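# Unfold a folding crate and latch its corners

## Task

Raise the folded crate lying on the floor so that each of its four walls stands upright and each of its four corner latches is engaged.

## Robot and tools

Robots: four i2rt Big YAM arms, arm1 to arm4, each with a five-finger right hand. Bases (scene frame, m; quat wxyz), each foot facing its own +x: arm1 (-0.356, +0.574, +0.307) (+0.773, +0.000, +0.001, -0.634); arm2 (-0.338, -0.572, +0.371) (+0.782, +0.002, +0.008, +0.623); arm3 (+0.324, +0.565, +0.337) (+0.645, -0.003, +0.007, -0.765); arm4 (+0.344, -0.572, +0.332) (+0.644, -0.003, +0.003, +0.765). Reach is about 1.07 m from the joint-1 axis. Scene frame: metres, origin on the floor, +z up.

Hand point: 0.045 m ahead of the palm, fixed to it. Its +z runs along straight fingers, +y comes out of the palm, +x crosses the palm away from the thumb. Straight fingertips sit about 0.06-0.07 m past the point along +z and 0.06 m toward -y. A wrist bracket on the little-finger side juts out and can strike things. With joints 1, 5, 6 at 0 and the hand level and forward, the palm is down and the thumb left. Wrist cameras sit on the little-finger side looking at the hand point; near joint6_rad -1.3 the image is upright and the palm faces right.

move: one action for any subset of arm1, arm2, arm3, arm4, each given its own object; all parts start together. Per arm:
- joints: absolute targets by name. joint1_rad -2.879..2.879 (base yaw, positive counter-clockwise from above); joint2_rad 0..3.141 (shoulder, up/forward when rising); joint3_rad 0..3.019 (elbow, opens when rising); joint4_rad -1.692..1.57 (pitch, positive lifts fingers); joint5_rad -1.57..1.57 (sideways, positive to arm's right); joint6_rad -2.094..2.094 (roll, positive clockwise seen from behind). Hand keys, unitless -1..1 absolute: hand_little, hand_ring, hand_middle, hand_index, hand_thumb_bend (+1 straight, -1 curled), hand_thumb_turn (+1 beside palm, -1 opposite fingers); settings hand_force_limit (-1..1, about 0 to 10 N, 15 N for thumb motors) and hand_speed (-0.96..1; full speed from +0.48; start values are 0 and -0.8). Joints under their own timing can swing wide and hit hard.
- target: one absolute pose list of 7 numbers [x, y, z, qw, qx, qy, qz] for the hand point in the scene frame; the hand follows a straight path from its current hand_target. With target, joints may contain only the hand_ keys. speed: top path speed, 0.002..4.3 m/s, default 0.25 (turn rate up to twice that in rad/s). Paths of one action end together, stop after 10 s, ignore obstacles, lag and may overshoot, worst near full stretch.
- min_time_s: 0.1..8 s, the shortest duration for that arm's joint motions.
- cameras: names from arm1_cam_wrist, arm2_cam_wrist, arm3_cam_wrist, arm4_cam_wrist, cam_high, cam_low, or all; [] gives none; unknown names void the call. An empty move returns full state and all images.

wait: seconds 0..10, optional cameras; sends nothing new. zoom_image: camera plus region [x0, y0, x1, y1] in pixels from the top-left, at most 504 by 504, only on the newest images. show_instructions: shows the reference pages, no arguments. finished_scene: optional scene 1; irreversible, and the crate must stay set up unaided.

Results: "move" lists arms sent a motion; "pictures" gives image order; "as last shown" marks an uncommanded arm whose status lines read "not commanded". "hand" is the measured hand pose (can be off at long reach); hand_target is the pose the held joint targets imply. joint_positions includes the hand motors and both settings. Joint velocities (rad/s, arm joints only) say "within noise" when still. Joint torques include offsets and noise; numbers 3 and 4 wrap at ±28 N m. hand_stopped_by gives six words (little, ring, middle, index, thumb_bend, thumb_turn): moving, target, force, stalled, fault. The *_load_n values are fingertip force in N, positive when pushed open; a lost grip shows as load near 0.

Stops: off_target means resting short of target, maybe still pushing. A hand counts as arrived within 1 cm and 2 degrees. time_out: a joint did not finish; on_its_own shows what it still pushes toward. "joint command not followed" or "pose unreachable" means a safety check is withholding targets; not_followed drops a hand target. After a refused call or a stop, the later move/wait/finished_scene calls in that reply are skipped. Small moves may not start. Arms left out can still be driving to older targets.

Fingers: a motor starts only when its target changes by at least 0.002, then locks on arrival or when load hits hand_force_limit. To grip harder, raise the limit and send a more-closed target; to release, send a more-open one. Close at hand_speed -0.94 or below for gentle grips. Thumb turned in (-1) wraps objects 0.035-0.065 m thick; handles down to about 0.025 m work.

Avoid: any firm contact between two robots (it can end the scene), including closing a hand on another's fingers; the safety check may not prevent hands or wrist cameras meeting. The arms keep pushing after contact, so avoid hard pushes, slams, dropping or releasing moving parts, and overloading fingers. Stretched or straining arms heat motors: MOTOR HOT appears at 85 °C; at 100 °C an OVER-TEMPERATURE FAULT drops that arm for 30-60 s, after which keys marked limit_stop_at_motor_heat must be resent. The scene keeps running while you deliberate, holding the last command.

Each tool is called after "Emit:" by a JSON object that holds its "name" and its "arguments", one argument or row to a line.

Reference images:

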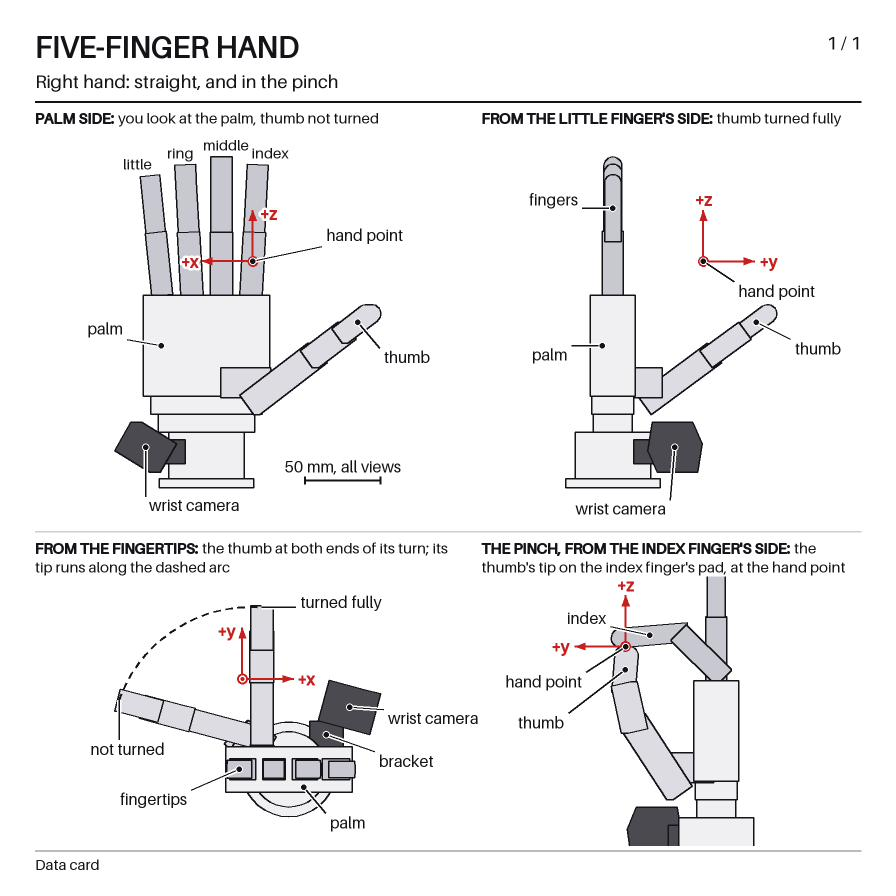

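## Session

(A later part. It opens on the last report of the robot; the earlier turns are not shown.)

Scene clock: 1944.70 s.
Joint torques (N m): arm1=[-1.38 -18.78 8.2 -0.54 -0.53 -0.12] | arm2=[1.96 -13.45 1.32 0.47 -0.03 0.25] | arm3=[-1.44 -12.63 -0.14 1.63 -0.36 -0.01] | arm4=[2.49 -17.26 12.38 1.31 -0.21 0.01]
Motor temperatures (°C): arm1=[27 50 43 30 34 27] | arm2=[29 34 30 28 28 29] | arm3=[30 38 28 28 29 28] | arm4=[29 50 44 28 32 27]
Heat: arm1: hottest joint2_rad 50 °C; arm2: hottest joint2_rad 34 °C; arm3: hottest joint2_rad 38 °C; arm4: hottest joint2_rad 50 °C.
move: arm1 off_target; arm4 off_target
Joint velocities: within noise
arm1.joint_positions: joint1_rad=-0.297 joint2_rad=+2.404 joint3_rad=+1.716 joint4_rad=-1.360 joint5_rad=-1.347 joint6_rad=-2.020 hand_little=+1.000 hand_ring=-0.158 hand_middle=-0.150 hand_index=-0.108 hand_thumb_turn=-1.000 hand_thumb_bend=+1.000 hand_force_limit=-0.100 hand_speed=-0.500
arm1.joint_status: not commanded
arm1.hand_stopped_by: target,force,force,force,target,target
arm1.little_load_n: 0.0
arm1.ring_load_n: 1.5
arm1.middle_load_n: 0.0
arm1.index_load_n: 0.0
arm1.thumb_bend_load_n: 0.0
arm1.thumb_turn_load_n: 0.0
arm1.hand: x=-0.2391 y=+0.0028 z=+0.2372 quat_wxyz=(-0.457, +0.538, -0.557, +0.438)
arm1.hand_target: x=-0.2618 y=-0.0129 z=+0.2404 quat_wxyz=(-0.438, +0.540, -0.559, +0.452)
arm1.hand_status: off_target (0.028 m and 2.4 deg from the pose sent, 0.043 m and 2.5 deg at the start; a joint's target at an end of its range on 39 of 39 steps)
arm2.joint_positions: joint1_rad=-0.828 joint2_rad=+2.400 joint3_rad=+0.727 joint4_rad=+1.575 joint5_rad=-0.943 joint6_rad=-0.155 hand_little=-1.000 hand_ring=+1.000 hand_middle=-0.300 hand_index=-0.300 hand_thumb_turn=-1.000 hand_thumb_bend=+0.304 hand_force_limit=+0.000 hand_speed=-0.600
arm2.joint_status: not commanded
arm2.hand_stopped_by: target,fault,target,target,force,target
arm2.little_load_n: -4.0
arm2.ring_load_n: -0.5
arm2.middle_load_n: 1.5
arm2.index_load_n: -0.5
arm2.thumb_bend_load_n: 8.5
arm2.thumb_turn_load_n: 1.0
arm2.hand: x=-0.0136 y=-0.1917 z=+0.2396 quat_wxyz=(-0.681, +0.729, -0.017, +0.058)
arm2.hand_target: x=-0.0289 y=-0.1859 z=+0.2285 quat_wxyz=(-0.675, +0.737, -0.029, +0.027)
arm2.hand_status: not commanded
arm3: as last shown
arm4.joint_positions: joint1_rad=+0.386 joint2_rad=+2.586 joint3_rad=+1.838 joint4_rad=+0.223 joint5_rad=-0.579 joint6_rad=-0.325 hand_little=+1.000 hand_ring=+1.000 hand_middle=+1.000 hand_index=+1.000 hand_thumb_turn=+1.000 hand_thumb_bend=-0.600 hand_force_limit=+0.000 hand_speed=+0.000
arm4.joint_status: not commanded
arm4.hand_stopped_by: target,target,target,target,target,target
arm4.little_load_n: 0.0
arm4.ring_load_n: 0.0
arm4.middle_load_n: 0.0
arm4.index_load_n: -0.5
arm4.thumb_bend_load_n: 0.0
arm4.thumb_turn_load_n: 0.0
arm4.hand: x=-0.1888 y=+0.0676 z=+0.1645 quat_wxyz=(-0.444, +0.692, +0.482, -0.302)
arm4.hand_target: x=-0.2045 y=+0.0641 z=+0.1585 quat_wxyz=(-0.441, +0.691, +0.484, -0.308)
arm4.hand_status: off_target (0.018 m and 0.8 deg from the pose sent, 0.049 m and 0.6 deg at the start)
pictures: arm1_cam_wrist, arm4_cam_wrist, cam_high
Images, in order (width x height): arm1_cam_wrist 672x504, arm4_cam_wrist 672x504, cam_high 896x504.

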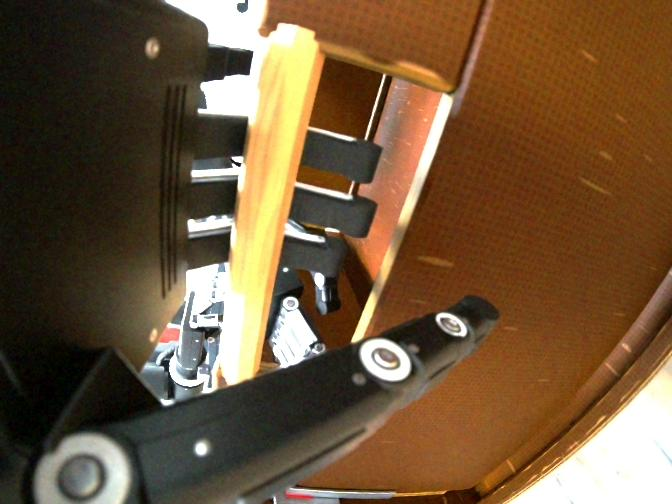

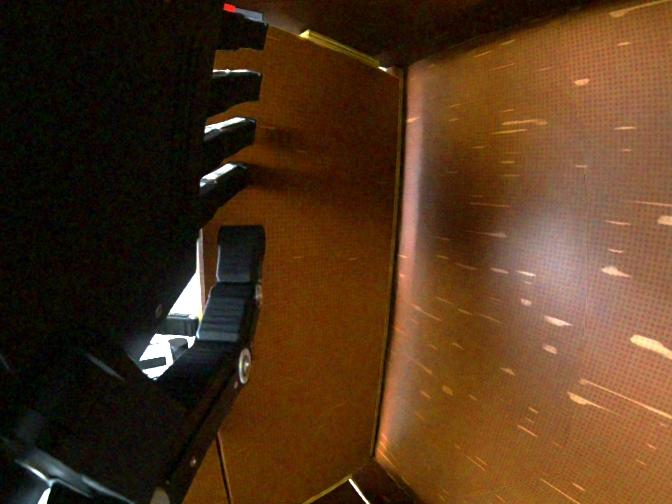

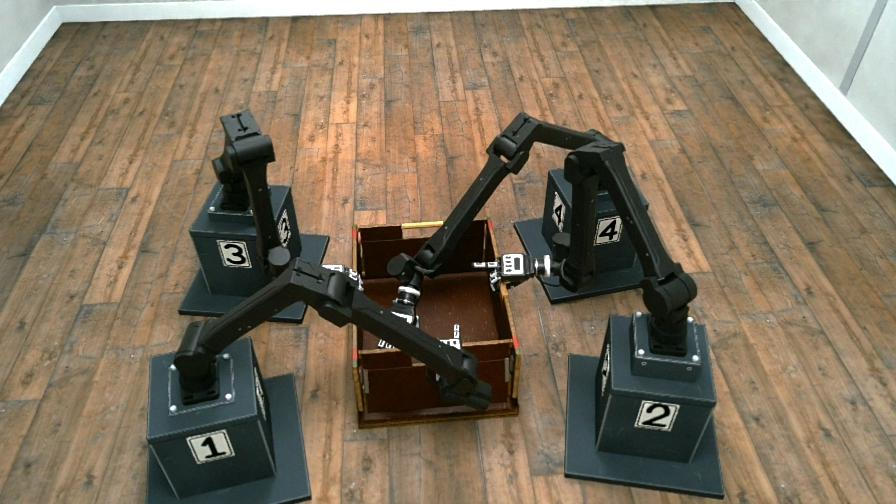

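Emit:
{"name": "move", "arguments": {
  "arm4": {"target": [-0.235, 0.065, 0.145, -0.4402, 0.6909, 0.4838, -0.3082], "speed": 0.05},
  "arm1": {"target": [-0.278, -0.014, 0.240, 0.4512, -0.5444, 0.5444, -0.4512], "speed": 0.05},
  "cameras": ["cam_high", "arm4_cam_wrist", "arm1_cam_wrist"]
}}

Emit:
{"name": "zoom_image", "arguments": {
  "camera": "cam_high",
  "region": [340, 200, 540, 440]
}}

Scene clock: 1951.63 s.
Joint torques (N m): arm1=[0.32 -19.02 8.08 -0.55 -0.73 -0.11] | arm2=[1.67 -13.33 1.22 0.4 0.01 0.28] | arm3=[-1.73 -12.63 -0.25 1.72 -0.37 -0.02] | arm4=[2.84 -17.44 12.94 1.28 -0.29 0.01]
Motor temperatures (°C): arm1=[27 50 44 30 34 27] | arm2=[29 34 30 28 28 29] | arm3=[30 38 28 28 29 28] | arm4=[29 50 44 28 32 27]
Heat: arm1: hottest joint2_rad 50 °C; arm2: hottest joint2_rad 34 °C; arm3: hottest joint2_rad 38 °C; arm4: hottest joint2_rad 50 °C.
move: arm1 off_target; arm4 off_target
Joint velocities: within noise
arm1.joint_positions: joint1_rad=-0.347 joint2_rad=+2.404 joint3_rad=+1.716 joint4_rad=-1.363 joint5_rad=-1.328 joint6_rad=-2.021 hand_little=+1.000 hand_ring=-0.159 hand_middle=-0.150 hand_index=-0.108 hand_thumb_turn=-1.000 hand_thumb_bend=+1.000 hand_force_limit=-0.100 hand_speed=-0.500
arm1.joint_status: not commanded
arm1.hand_stopped_by: target,force,force,force,target,target
arm1.little_load_n: 0.0
arm1.ring_load_n: 0.0
arm1.middle_load_n: 0.0
arm1.index_load_n: 0.5
arm1.thumb_bend_load_n: 0.0
arm1.thumb_turn_load_n: 0.0
arm1.hand: x=-0.2696 y=-0.0001 z=+0.2346 quat_wxyz=(-0.445, +0.529, -0.573, +0.441)
arm1.hand_target: x=-0.2776 y=-0.0135 z=+0.2403 quat_wxyz=(-0.431, +0.537, -0.567, +0.451)
arm1.hand_status: off_target (0.017 m and 3.9 deg from the pose sent, 0.042 m and 2.4 deg at the start; a joint's target at an end of its range on 41 of 41 steps)
arm2, arm3: as last shown
arm2.ring_load_n: 0.0
arm2.middle_load_n: 1.0
arm2.index_load_n: 0.0
arm3.thumb_bend_load_n: 0.5
arm4.joint_positions: joint1_rad=+0.415 joint2_rad=+2.643 joint3_rad=+1.931 joint4_rad=+0.201 joint5_rad=-0.547 joint6_rad=-0.305 hand_little=+1.000 hand_ring=+1.000 hand_middle=+1.000 hand_index=+1.000 hand_thumb_turn=+1.000 hand_thumb_bend=-0.600 hand_force_limit=+0.000 hand_speed=+0.000
arm4.joint_status: not commanded
arm4.hand_stopped_by: target,target,target,target,target,target
arm4.little_load_n: 0.0
arm4.ring_load_n: 0.0
arm4.middle_load_n: 0.0
arm4.index_load_n: 0.0
arm4.thumb_bend_load_n: 0.0
arm4.thumb_turn_load_n: 0.0
arm4.hand: x=-0.2158 y=+0.0719 z=+0.1550 quat_wxyz=(-0.446, +0.693, +0.480, -0.300)
arm4.hand_target: x=-0.2339 y=+0.0639 z=+0.1455 quat_wxyz=(-0.441, +0.691, +0.484, -0.308)
arm4.hand_status: off_target (0.023 m and 1.2 deg from the pose sent, 0.050 m and 0.8 deg at the start)
pictures: arm1_cam_wrist, arm4_cam_wrist, cam_high
Images, in order (width x height): arm1_cam_wrist 672x504, arm4_cam_wrist 672x504, cam_high 896x504.

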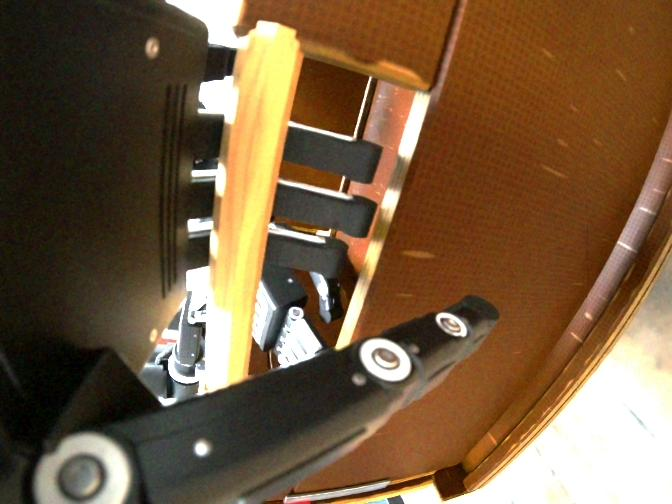

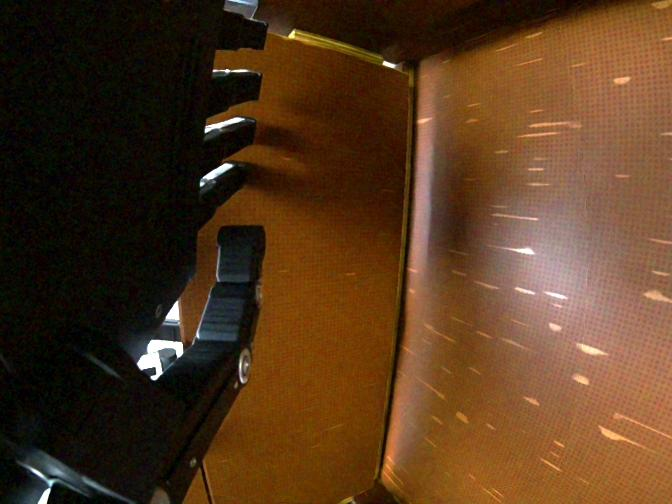

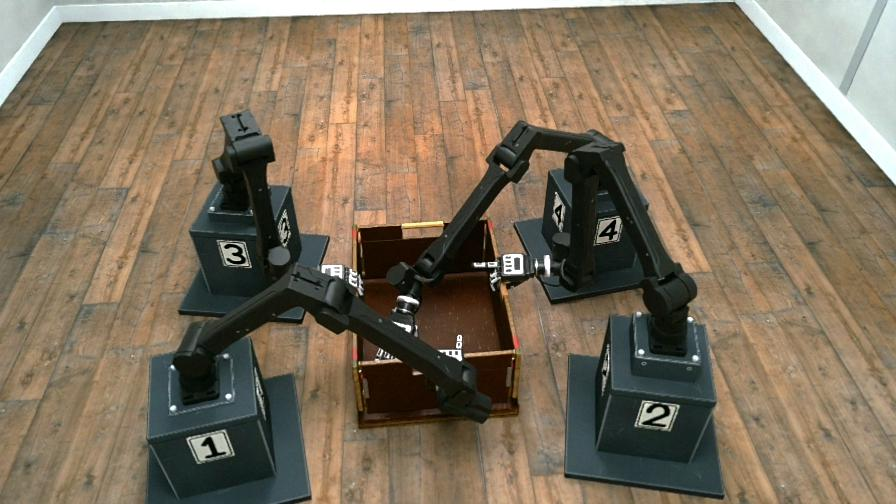

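Scaled by 2.100 from the camera's image (finer frame: 1280x720).

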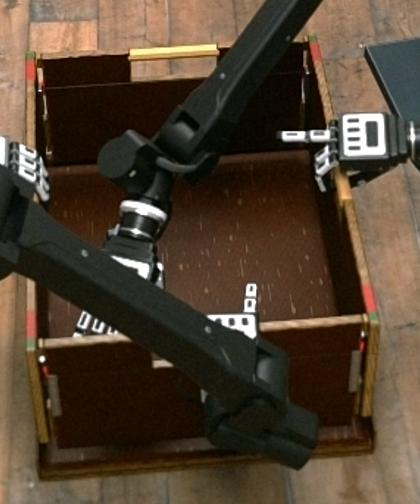

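Emit:
{"name": "zoom_image", "arguments": {
  "camera": "cam_high",
  "region": [345, 340, 385, 400]
}}

Emit:
{"name": "zoom_image", "arguments": {
  "camera": "cam_high",
  "region": [495, 335, 535, 395]
}}

Scaled by 8.400 from the camera's image (finer frame: 1280x720).

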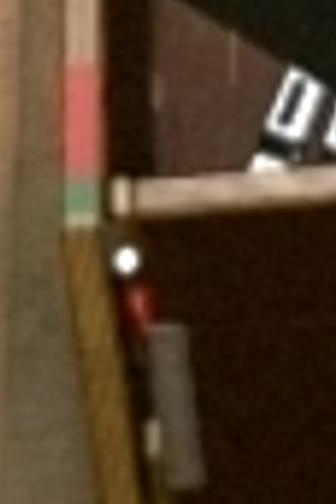

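Scaled by 8.400 from the camera's image (finer frame: 1280x720).

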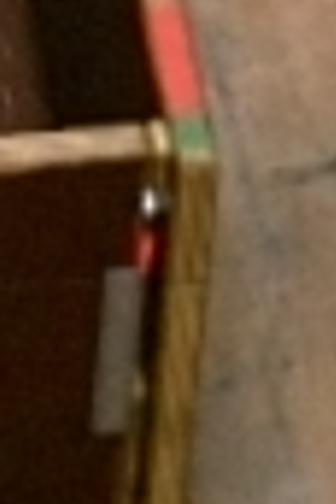

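Emit:
{"name": "move", "arguments": {
  "arm4": {"target": [-0.255, 0.063, 0.142, -0.4402, 0.6909, 0.4838, -0.3082], "speed": 0.05},
  "arm1": {"target": [-0.288, -0.014, 0.242, 0.4512, -0.5444, 0.5444, -0.4512], "speed": 0.05},
  "arm3": {"target": [0.0124, 0.200, 0.2362, 0, 0, 0.737, -0.675], "speed": 0.03},
  "cameras": ["cam_high", "arm4_cam_wrist", "arm1_cam_wrist"]
}}

Emit:
{"name": "zoom_image", "arguments": {
  "camera": "cam_high",
  "region": [345, 340, 385, 400]
}}

Emit:
{"name": "zoom_image", "arguments": {
  "camera": "cam_high",
  "region": [495, 335, 535, 395]
}}

Scene clock: 1960.33 s.
Joint torques (N m): arm1=[-0.56 -19.55 7.86 -0.73 -0.59 -0.11] | arm2=[1.9 -13.33 1.14 0.46 -0.01 0.23] | arm3=[0.5 -12.4 1.57 1.58 -0.06 0.1] | arm4=[4.54 -17.14 13.94 1.46 -0.09 0.02]
Motor temperatures (°C): arm1=[27 50 44 30 33 27] | arm2=[29 34 30 28 28 29] | arm3=[30 38 28 28 29 28] | arm4=[29 50 46 28 32 27]
Heat: arm1: hottest joint2_rad 50 °C; arm2: hottest joint2_rad 34 °C; arm3: hottest joint2_rad 38 °C; arm4: hottest joint2_rad 50 °C.
move: arm1 off_target; arm3 done; arm4 off_target
Joint velocities: within noise
arm1.joint_positions: joint1_rad=-0.349 joint2_rad=+2.404 joint3_rad=+1.716 joint4_rad=-1.363 joint5_rad=-1.322 joint6_rad=-2.021 hand_little=+1.000 hand_ring=-0.159 hand_middle=-0.150 hand_index=-0.108 hand_thumb_turn=-1.000 hand_thumb_bend=+1.000 hand_force_limit=-0.100 hand_speed=-0.500
arm1.joint_status: not commanded
arm1.hand_stopped_by: target,force,force,force,target,target
arm1.little_load_n: -0.5
arm1.ring_load_n: 0.0
arm1.middle_load_n: 0.0
arm1.index_load_n: 0.0
arm1.thumb_bend_load_n: 0.0
arm1.thumb_turn_load_n: 0.0
arm1.hand: x=-0.2718 y=+0.0003 z=+0.2336 quat_wxyz=(-0.444, +0.530, -0.574, +0.440)
arm1.hand_target: x=-0.2876 y=-0.0134 z=+0.2423 quat_wxyz=(-0.427, +0.536, -0.572, +0.451)
arm1.hand_status: off_target (0.023 m and 4.1 deg from the pose sent, 0.024 m and 3.9 deg at the start; a joint's target at an end of its range on 40 of 40 steps)
arm2: as last shown
arm2.ring_load_n: -0.5
arm2.thumb_bend_load_n: 9.0
arm3.joint_positions: joint1_rad=-0.934 joint2_rad=+2.279 joint3_rad=+0.686 joint4_rad=+1.414 joint5_rad=-1.089 joint6_rad=-0.152 hand_little=-1.000 hand_ring=+0.116 hand_middle=+0.090 hand_index=+0.090 hand_thumb_turn=-1.000 hand_thumb_bend=+0.169 hand_force_limit=+0.000 hand_speed=-0.600
arm3.joint_status: not commanded
arm3.hand_stopped_by: target,force,force,force,force,target
arm3.little_load_n: 0.0
arm3.ring_load_n: 0.0
arm3.middle_load_n: 0.0
arm3.index_load_n: 0.0
arm3.thumb_bend_load_n: 0.5
arm3.thumb_turn_load_n: 0.0
arm3.hand: x=+0.0091 y=+0.2046 z=+0.2414 quat_wxyz=(+0.005, -0.001, -0.738, +0.675)
arm3.hand_target: x=+0.0125 y=+0.2001 z=+0.2363 quat_wxyz=(+0.000, +0.000, -0.738, +0.675)
arm3.hand_status: done (0.008 m and 0.6 deg from the pose sent, 0.014 m and 1.0 deg at the start)
arm4.joint_positions: joint1_rad=+0.415 joint2_rad=+2.662 joint3_rad=+1.966 joint4_rad=+0.183 joint5_rad=-0.532 joint6_rad=-0.294 hand_little=+1.000 hand_ring=+1.000 hand_middle=+1.000 hand_index=+1.000 hand_thumb_turn=+1.000 hand_thumb_bend=-0.600 hand_force_limit=+0.000 hand_speed=+0.000
arm4.joint_status: not commanded
arm4.hand_stopped_by: target,target,target,target,target,target
arm4.little_load_n: 0.0
arm4.ring_load_n: 0.0
arm4.middle_load_n: -0.5
arm4.index_load_n: -0.5
arm4.thumb_bend_load_n: 0.0
arm4.thumb_turn_load_n: 0.0
arm4.hand: x=-0.2184 y=+0.0785 z=+0.1518 quat_wxyz=(-0.445, +0.699, +0.474, -0.296)
arm4.hand_target: x=-0.2524 y=+0.0602 z=+0.1433 quat_wxyz=(-0.441, +0.691, +0.484, -0.308)
arm4.hand_status: off_target (0.041 m and 2.1 deg from the pose sent, 0.042 m and 1.2 deg at the start)
pictures: arm1_cam_wrist, arm4_cam_wrist, cam_high
Images, in order (width x height): arm1_cam_wrist 672x504, arm4_cam_wrist 672x504, cam_high 896x504.

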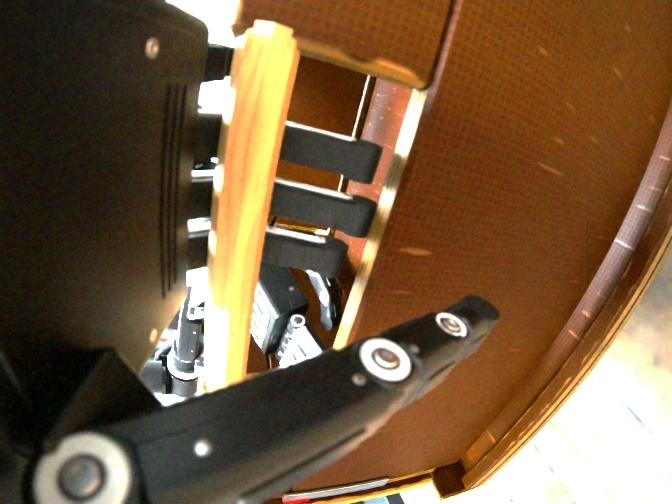

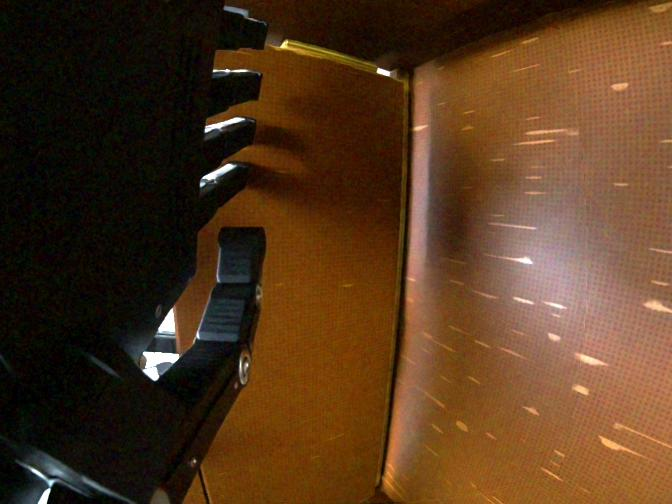

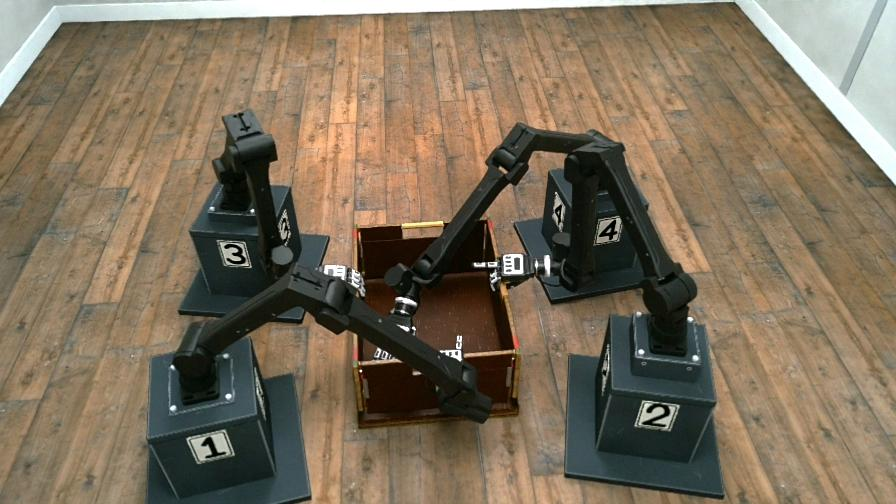

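Scaled by 8.400 from the camera's image (finer frame: 1280x720).

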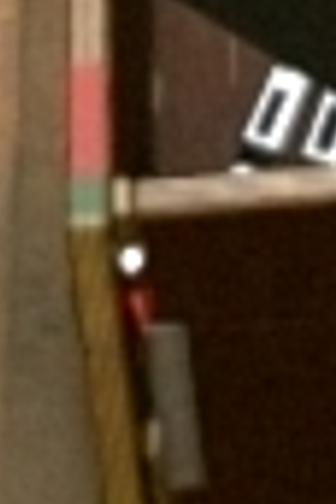

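Scaled by 8.400 from the camera's image (finer frame: 1280x720).

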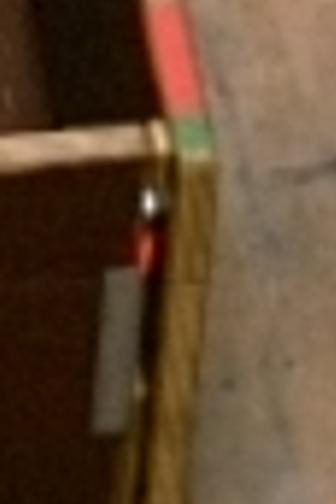

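Emit:
{"name": "move", "arguments": {
  "arm3": {"target": [0.0124, 0.180, 0.2362, 0, 0, 0.737, -0.675], "speed": 0.03},
  "cameras": ["cam_high"]
}}

Emit:
{"name": "zoom_image", "arguments": {
  "camera": "cam_high",
  "region": [345, 340, 385, 400]
}}

Emit:
{"name": "zoom_image", "arguments": {
  "camera": "cam_high",
  "region": [345, 210, 385, 260]
}}

Emit:
{"name": "zoom_image", "arguments": {
  "camera": "cam_high",
  "region": [470, 210, 510, 260]
}}

Scene clock: 1964.77 s.
Joint torques (N m): arm1=[-0.56 -19.6 7.83 -0.73 -0.59 -0.11] | arm2=[1.9 -13.45 1.18 0.4 0.02 0.23] | arm3=[1.03 -12.75 1.98 1.22 0.08 0.18] | arm4=[4.78 -17.14 13.93 1.48 -0.09 0.02]
Motor temperatures (°C): arm1=[27 50 44 30 33 27] | arm2=[29 34 30 28 28 29] | arm3=[30 39 28 28 29 28] | arm4=[29 50 46 28 32 27]
Heat: arm1: hottest joint2_rad 50 °C; arm2: hottest joint2_rad 34 °C; arm3: hottest joint2_rad 39 °C; arm4: hottest joint2_rad 50 °C.
move: arm3 off_target
Joint velocities: within noise
arm1, arm2, arm4: as last shown
arm1.little_load_n: 0.0
arm2.ring_load_n: 0.0
arm2.thumb_bend_load_n: 8.5
arm3.joint_positions: joint1_rad=-0.900 joint2_rad=+2.279 joint3_rad=+0.710 joint4_rad=+1.414 joint5_rad=-1.047 joint6_rad=-0.144 hand_little=-1.000 hand_ring=+0.116 hand_middle=+0.090 hand_index=+0.090 hand_thumb_turn=-1.000 hand_thumb_bend=+0.169 hand_force_limit=+0.000 hand_speed=-0.600
arm3.joint_status: not commanded
arm3.hand_stopped_by: target,force,force,force,force,target
arm3.little_load_n: -2.0
arm3.ring_load_n: 0.0
arm3.middle_load_n: 0.0
arm3.index_load_n: 0.0
arm3.thumb_bend_load_n: 0.0
arm3.thumb_turn_load_n: 0.0
arm3.hand: x=+0.0045 y=+0.1880 z=+0.2433 quat_wxyz=(+0.014, +0.001, -0.736, +0.677)
arm3.hand_target: x=+0.0125 y=+0.1804 z=+0.2363 quat_wxyz=(+0.000, +0.000, -0.738, +0.675)
arm3.hand_status: off_target (0.013 m and 1.6 deg from the pose sent, 0.025 m and 0.6 deg at the start)
arm4.middle_load_n: 0.0
arm4.index_load_n: -1.0
Images, in order (width x height): cam_high 896x504.

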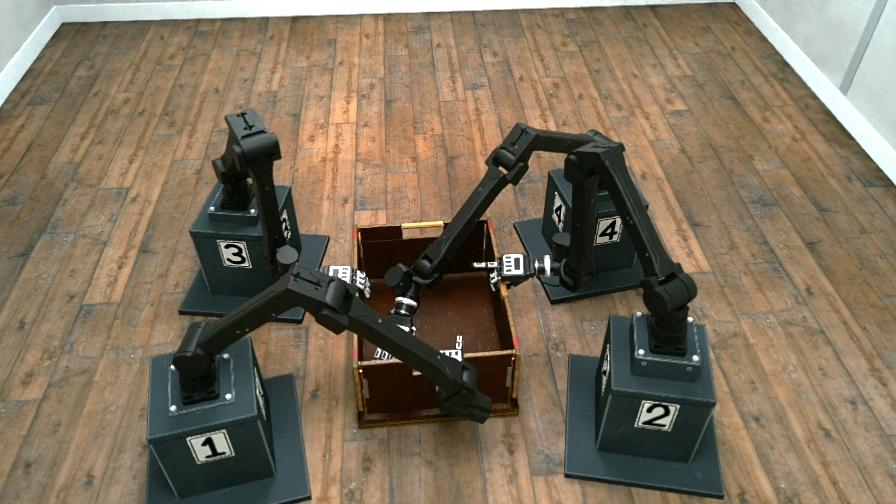

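Scaled by 8.400 from the camera's image (finer frame: 1280x720).

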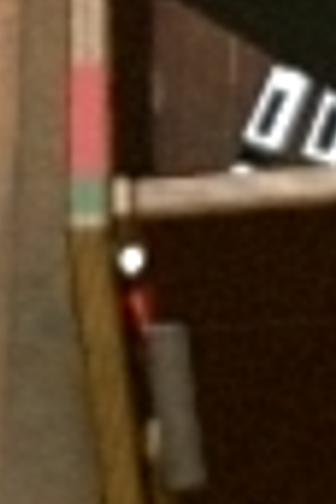

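Scaled by 10.080 from the camera's image (finer frame: 1280x720).

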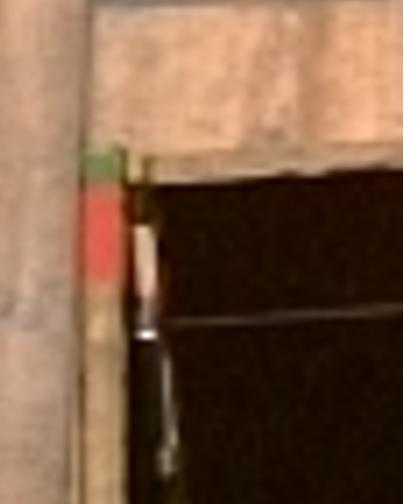

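Scaled by 10.080 from the camera's image (finer frame: 1280x720).

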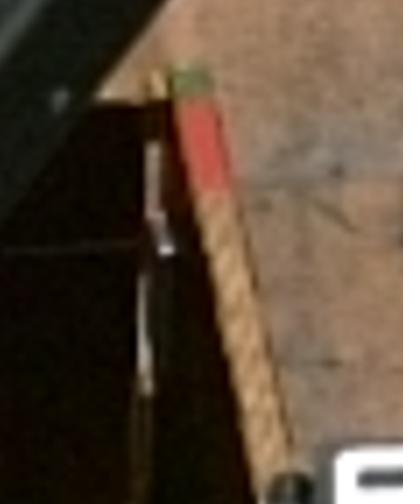

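Emit:
{"name": "move", "arguments": {
  "arm4": {"target": [-0.212, 0.066, 0.150, -0.4402, 0.6909, 0.4838, -0.3082], "speed": 0.04},
  "arm1": {"target": [-0.268, -0.012, 0.242, 0.4512, -0.5444, 0.5444, -0.4512], "speed": 0.04},
  "cameras": ["cam_high"]
}}

Emit:
{"name": "zoom_image", "arguments": {
  "camera": "cam_high",
  "region": [345, 340, 385, 400]
}}

Emit:
{"name": "zoom_image", "arguments": {
  "camera": "cam_high",
  "region": [495, 335, 535, 395]
}}

Scene clock: 1973.30 s.
Joint torques (N m): arm1=[1.61 -19.31 7.51 -0.51 -1.09 -0.11] | arm2=[2.08 -12.98 1.13 0.34 -0.01 0.25] | arm3=[1.55 -12.69 2.02 1.22 0.05 0.17] | arm4=[0.97 -21.42 8.62 2.4 -0.41 -0.22]
Motor temperatures (°C): arm1=[27 49 44 30 33 27] | arm2=[29 34 30 28 28 29] | arm3=[30 39 28 28 29 28] | arm4=[29 51 47 28 32 27]
Heat: arm1: hottest joint2_rad 49 °C; arm2: hottest joint2_rad 34 °C; arm3: hottest joint2_rad 39 °C; arm4: hottest joint2_rad 51 °C.
move: arm1 off_target; arm4 off_target
Joint velocities: within noise
arm1.joint_positions: joint1_rad=-0.349 joint2_rad=+2.404 joint3_rad=+1.716 joint4_rad=-1.363 joint5_rad=-1.329 joint6_rad=-2.021 hand_little=+1.000 hand_ring=-0.159 hand_middle=-0.150 hand_index=-0.108 hand_thumb_turn=-1.000 hand_thumb_bend=+1.000 hand_force_limit=-0.100 hand_speed=-0.500
arm1.joint_status: not commanded
arm1.hand_stopped_by: target,force,force,force,target,target
arm1.little_load_n: 0.0
arm1.ring_load_n: 0.0
arm1.middle_load_n: 0.0
arm1.index_load_n: 0.0
arm1.thumb_bend_load_n: 0.0
arm1.thumb_turn_load_n: 0.0
arm1.hand: x=-0.2711 y=-0.0004 z=+0.2347 quat_wxyz=(-0.444, +0.528, -0.573, +0.442)
arm1.hand_target: x=-0.2676 y=-0.0117 z=+0.2422 quat_wxyz=(-0.436, +0.539, -0.562, +0.451)
arm1.hand_status: off_target (0.014 m and 4.0 deg from the pose sent, 0.015 m and 4.1 deg at the start; a joint's target at an end of its range on 50 of 50 steps)
arm2, arm3: as last shown
arm3.little_load_n: -1.5
arm3.thumb_bend_load_n: 0.5
arm4.joint_positions: joint1_rad=+0.412 joint2_rad=+2.662 joint3_rad=+1.917 joint4_rad=+0.189 joint5_rad=-0.568 joint6_rad=-0.296 hand_little=+1.000 hand_ring=+1.000 hand_middle=+1.000 hand_index=+1.000 hand_thumb_turn=+1.000 hand_thumb_bend=-0.600 hand_force_limit=+0.000 hand_speed=+0.000
arm4.joint_status: not commanded
arm4.hand_stopped_by: target,target,target,target,target,target
arm4.little_load_n: 0.0
arm4.ring_load_n: 0.0
arm4.middle_load_n: 0.0
arm4.index_load_n: 0.0
arm4.thumb_bend_load_n: 0.0
arm4.thumb_turn_load_n: 0.0
arm4.hand: x=-0.2082 y=+0.0577 z=+0.1331 quat_wxyz=(-0.423, +0.703, +0.479, -0.310)
arm4.hand_target: x=-0.2120 y=+0.0658 z=+0.1500 quat_wxyz=(-0.440, +0.691, +0.484, -0.308)
arm4.hand_status: off_target (0.019 m and 2.5 deg from the pose sent, 0.014 m and 2.1 deg at the start)
Images, in order (width x height): cam_high 896x504.

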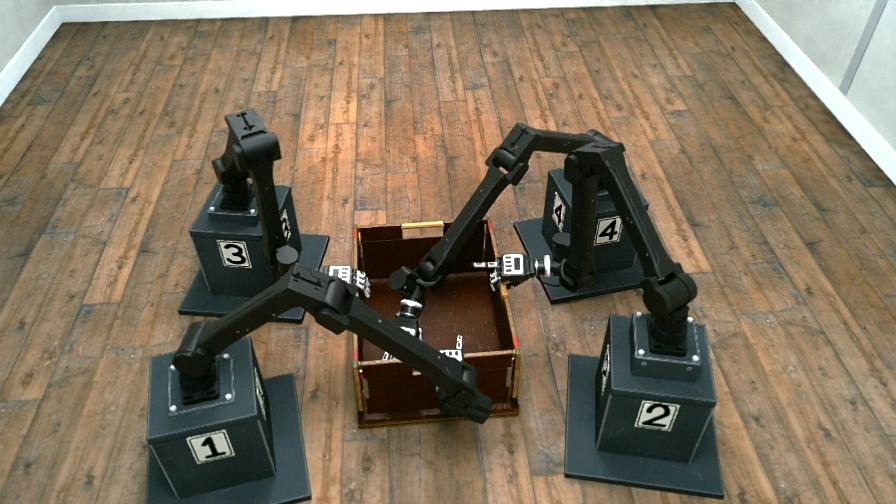

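Scaled by 8.400 from the camera's image (finer frame: 1280x720).

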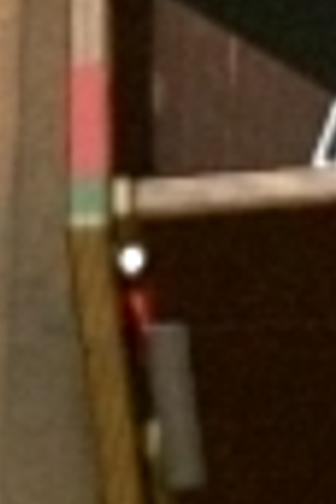

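Scaled by 8.400 from the camera's image (finer frame: 1280x720).

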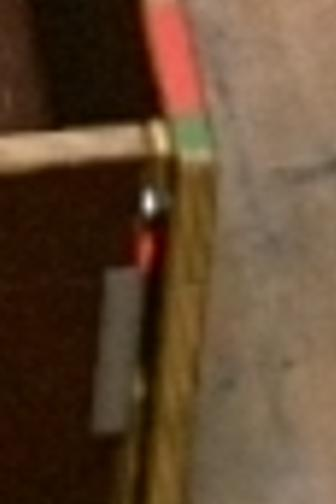

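Emit:
{"name": "move", "arguments": {
  "arm1": {"joints": {"hand_ring": 0.15, "hand_middle": 0.15, "hand_index": 0.15, "hand_speed": -0.8}},
  "cameras": ["cam_high", "arm1_cam_wrist", "cam_low"]
}}

Emit:
{"name": "zoom_image", "arguments": {
  "camera": "cam_high",
  "region": [340, 200, 540, 440]
}}

Scene clock: 1977.53 s.
Joint torques (N m): arm1=[1.61 -19.31 7.54 -0.5 -1.08 -0.11] | arm2=[2.26 -12.86 1.32 0.35 -0.01 0.26] | arm3=[1.08 -12.16 1.96 1.33 0.03 0.19] | arm4=[0.97 -21.42 8.64 2.4 -0.4 -0.22]
Motor temperatures (°C): arm1=[27 49 44 30 33 27] | arm2=[29 34 30 28 28 29] | arm3=[30 39 28 28 29 28] | arm4=[29 51 46 28 32 27]
Heat: arm1: hottest joint2_rad 49 °C; arm2: hottest joint2_rad 34 °C; arm3: hottest joint2_rad 39 °C; arm4: hottest joint2_rad 51 °C.
move: arm1 done
Joint velocities: within noise
arm1.joint_positions: joint1_rad=-0.349 joint2_rad=+2.404 joint3_rad=+1.716 joint4_rad=-1.363 joint5_rad=-1.329 joint6_rad=-2.021 hand_little=+1.000 hand_ring=+0.150 hand_middle=+0.150 hand_index=+0.150 hand_thumb_turn=-1.000 hand_thumb_bend=+1.000 hand_force_limit=-0.100 hand_speed=-0.800
arm1.joint_status: all done
arm1.hand_stopped_by: target,target,target,target,target,target
arm1.little_load_n: 0.0
arm1.ring_load_n: 0.0
arm1.middle_load_n: -0.5
arm1.index_load_n: 0.0
arm1.thumb_bend_load_n: 0.0
arm1.thumb_turn_load_n: 0.0
arm1.hand: x=-0.2711 y=-0.0004 z=+0.2347 quat_wxyz=(-0.445, +0.528, -0.573, +0.442)
arm1.hand_target: x=-0.2676 y=-0.0117 z=+0.2423 quat_wxyz=(-0.436, +0.539, -0.562, +0.451)
arm1.hand_status: not commanded
arm2, arm3, arm4: as last shown
arm2.middle_load_n: 1.5
arm3.thumb_bend_load_n: 0.0
arm4.hand_target: x=-0.2120 y=+0.0658 z=+0.1499 quat_wxyz=(-0.440, +0.691, +0.484, -0.308)
pictures: arm1_cam_wrist, cam_high, cam_low
Images, in order (width x height): arm1_cam_wrist 672x504, cam_high 896x504, cam_low 896x504.

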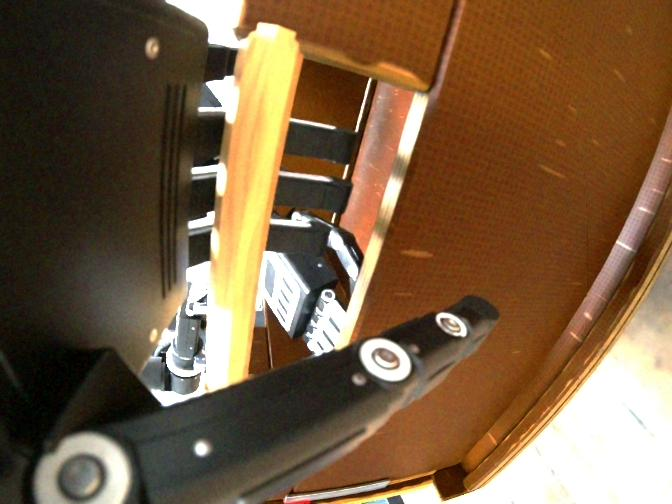

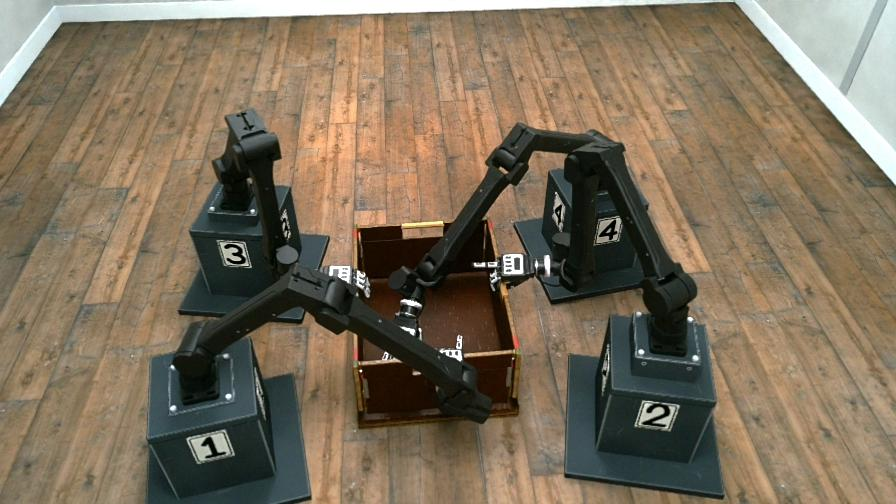

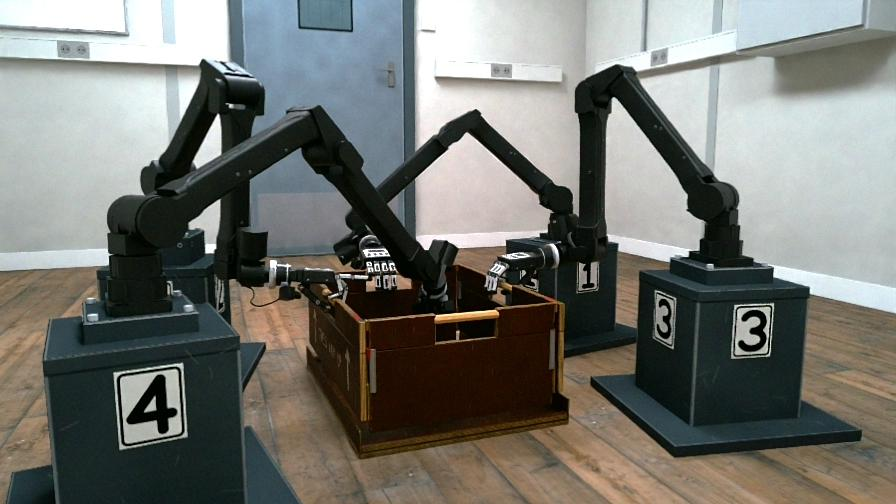

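Scaled by 2.100 from the camera's image (finer frame: 1280x720).

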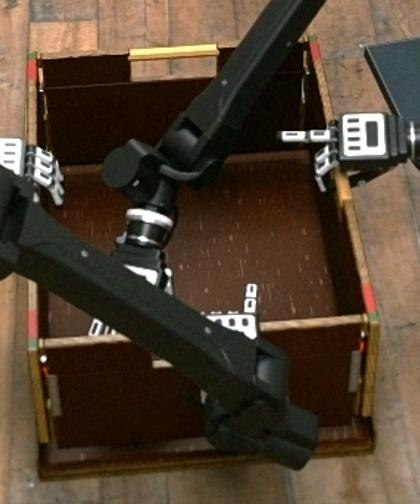

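Emit:
{"name": "move", "arguments": {
  "arm1": {"joints": {"hand_ring": 1.0, "hand_middle": 1.0, "hand_index": 1.0, "hand_speed": -0.6}},
  "cameras": ["cam_high", "arm1_cam_wrist", "cam_low"]
}}

Emit:
{"name": "zoom_image", "arguments": {
  "camera": "cam_high",
  "region": [340, 200, 540, 440]
}}

Scene clock: 1982.60 s.
Joint torques (N m): arm1=[1.55 -19.37 7.56 -0.5 -1.08 -0.11] | arm2=[2.08 -13.33 1.26 0.34 0.03 0.25] | arm3=[1.26 -12.34 1.98 1.33 0.06 0.18] | arm4=[0.91 -21.42 8.64 2.4 -0.41 -0.22]
Motor temperatures (°C): arm1=[27 49 44 30 34 27] | arm2=[29 34 30 28 28 29] | arm3=[30 39 28 28 29 28] | arm4=[29 52 46 28 32 27]
Heat: arm1: hottest joint2_rad 49 °C; arm2: hottest joint2_rad 34 °C; arm3: hottest joint2_rad 39 °C; arm4: hottest joint2_rad 52 °C.
move: arm1 done
Joint velocities: within noise
arm1.joint_positions: joint1_rad=-0.349 joint2_rad=+2.404 joint3_rad=+1.716 joint4_rad=-1.363 joint5_rad=-1.329 joint6_rad=-2.021 hand_little=+1.000 hand_ring=+1.000 hand_middle=+1.000 hand_index=+1.000 hand_thumb_turn=-1.000 hand_thumb_bend=+1.000 hand_force_limit=-0.100 hand_speed=-0.600
arm1.joint_status: all done
arm1.hand_stopped_by: target,target,target,target,target,target
arm1.little_load_n: 0.0
arm1.ring_load_n: 0.0
arm1.middle_load_n: 0.0
arm1.index_load_n: 0.0
arm1.thumb_bend_load_n: 0.0
arm1.thumb_turn_load_n: 0.0
arm1.hand: x=-0.2710 y=-0.0005 z=+0.2348 quat_wxyz=(-0.444, +0.528, -0.573, +0.443)
arm1.hand_target: x=-0.2676 y=-0.0117 z=+0.2423 quat_wxyz=(-0.436, +0.539, -0.562, +0.452)
arm1.hand_status: not commanded
arm2, arm3, arm4: as last shown
arm2.middle_load_n: 1.0
arm2.thumb_bend_load_n: 9.0
pictures: arm1_cam_wrist, cam_high, cam_low
Images, in order (width x height): arm1_cam_wrist 672x504, cam_high 896x504, cam_low 896x504.

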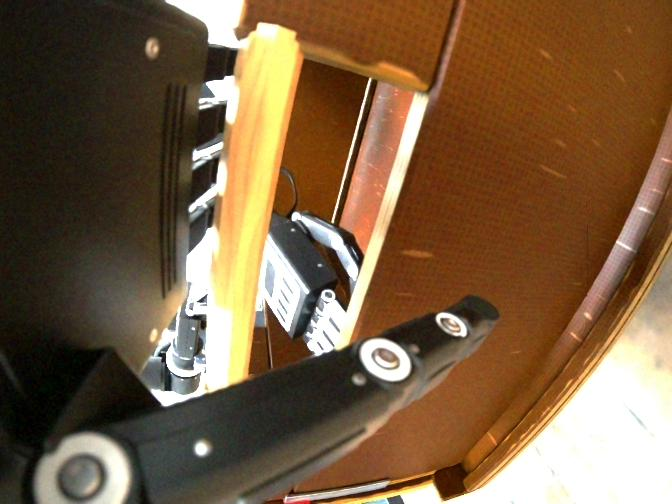

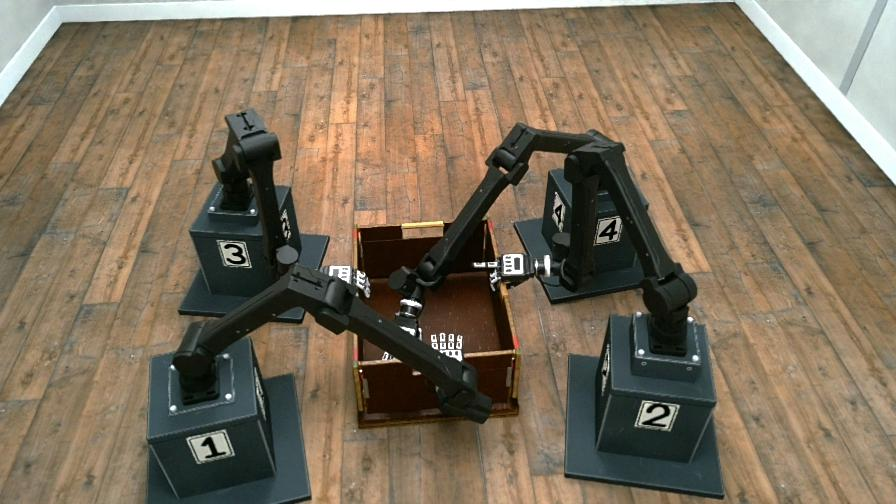

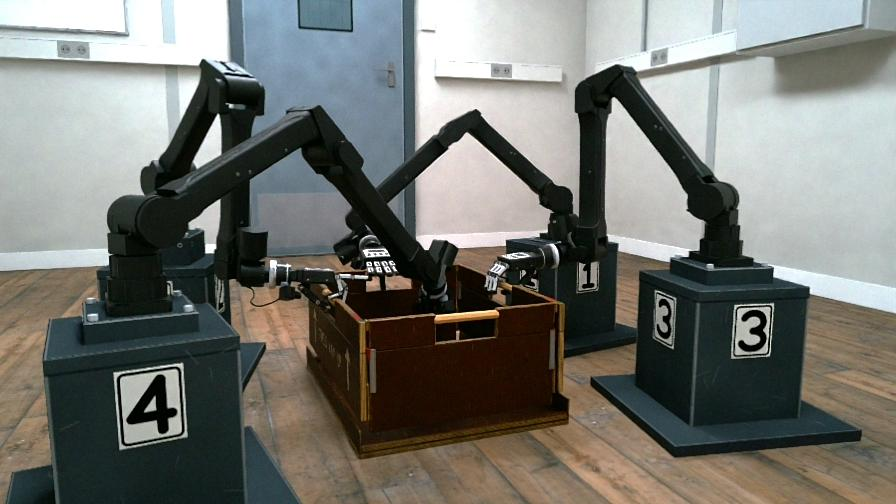

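Scaled by 2.100 from the camera's image (finer frame: 1280x720).

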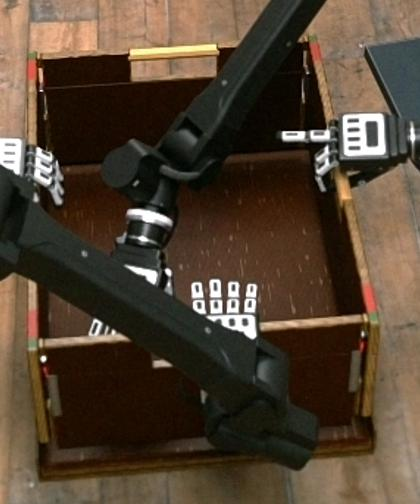

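Emit:
{"name": "move", "arguments": {
  "arm1": {"target": [-0.285, 0.010, 0.310, 0.4512, -0.5444, 0.5444, -0.4512], "speed": 0.08},
  "cameras": ["cam_high", "arm1_cam_wrist"]
}}

Emit:
{"name": "zoom_image", "arguments": {
  "camera": "cam_high",
  "region": [340, 200, 540, 440]
}}

Scene clock: 1990.00 s.
Joint torques (N m): arm1=[0.03 -19.96 5.15 -0.73 -0.74 -0.12] | arm2=[2.2 -13.04 1.25 0.36 0 0.21] | arm3=[1.2 -12.51 1.94 1.31 0.04 0.16] | arm4=[1.03 -21.48 8.61 2.39 -0.41 -0.23]
Motor temperatures (°C): arm1=[27 49 43 30 34 27] | arm2=[29 34 30 28 28 29] | arm3=[30 39 29 28 29 28] | arm4=[29 53 45 28 32 27]
Heat: arm1: hottest joint2_rad 49 °C; arm2: hottest joint2_rad 34 °C; arm3: hottest joint2_rad 39 °C; arm4: hottest joint2_rad 53 °C.
move: arm1 off_target
Joint velocities: within noise
arm1.joint_positions: joint1_rad=-0.359 joint2_rad=+2.261 joint3_rad=+1.654 joint4_rad=-1.424 joint5_rad=-1.318 joint6_rad=-2.021 hand_little=+1.000 hand_ring=+1.000 hand_middle=+1.000 hand_index=+1.000 hand_thumb_turn=-1.000 hand_thumb_bend=+1.000 hand_force_limit=-0.100 hand_speed=-0.600
arm1.joint_status: not commanded
arm1.hand_stopped_by: target,target,target,target,target,target
arm1.little_load_n: 0.0
arm1.ring_load_n: -0.5
arm1.middle_load_n: 0.0
arm1.index_load_n: 0.0
arm1.thumb_bend_load_n: 0.0
arm1.thumb_turn_load_n: 0.0
arm1.hand: x=-0.2759 y=+0.0099 z=+0.3006 quat_wxyz=(-0.435, +0.533, -0.573, +0.445)
arm1.hand_target: x=-0.2843 y=+0.0099 z=+0.3099 quat_wxyz=(-0.427, +0.535, -0.573, +0.451)
arm1.hand_status: off_target (0.013 m and 4.0 deg from the pose sent, 0.077 m and 4.0 deg at the start; a joint's target at an end of its range on 46 of 46 steps)
arm2, arm3, arm4: as last shown
arm2.little_load_n: -4.5
arm2.thumb_bend_load_n: 8.5
pictures: arm1_cam_wrist, cam_high
Images, in order (width x height): arm1_cam_wrist 672x504, cam_high 896x504.

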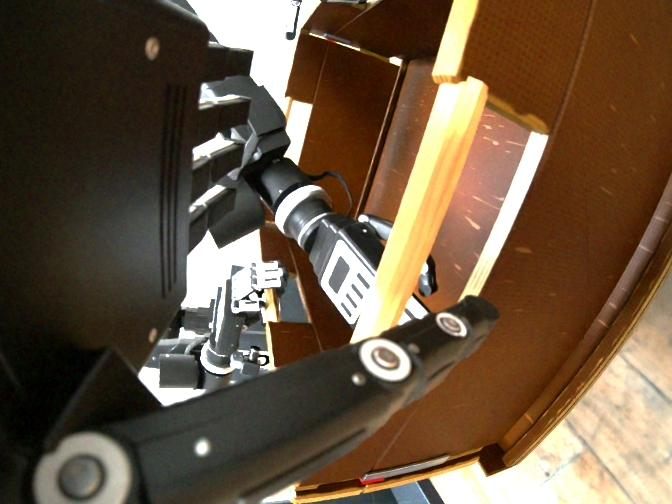

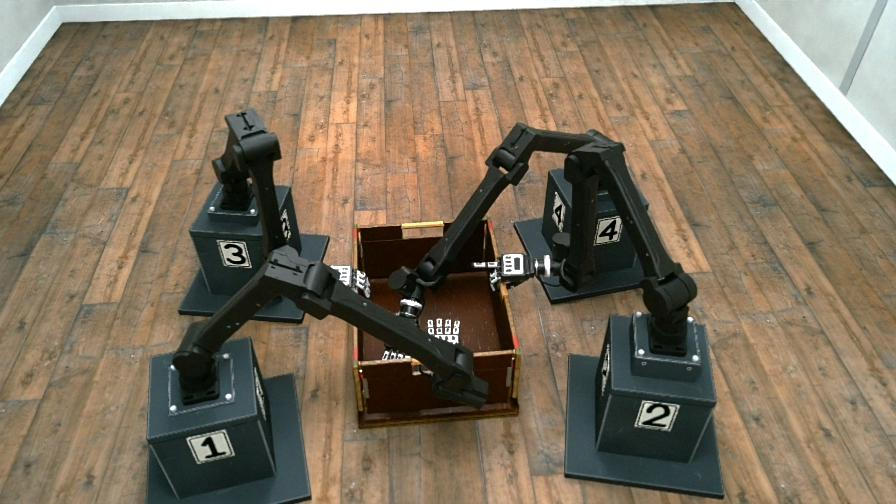

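Scaled by 2.100 from the camera's image (finer frame: 1280x720).

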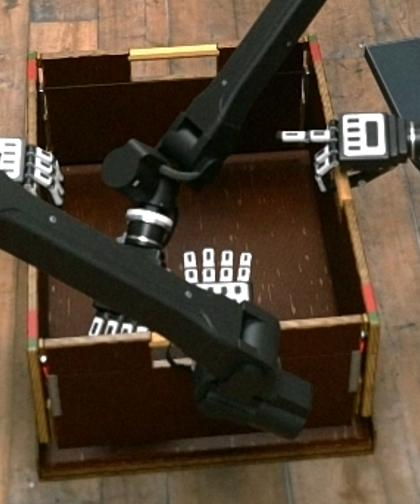

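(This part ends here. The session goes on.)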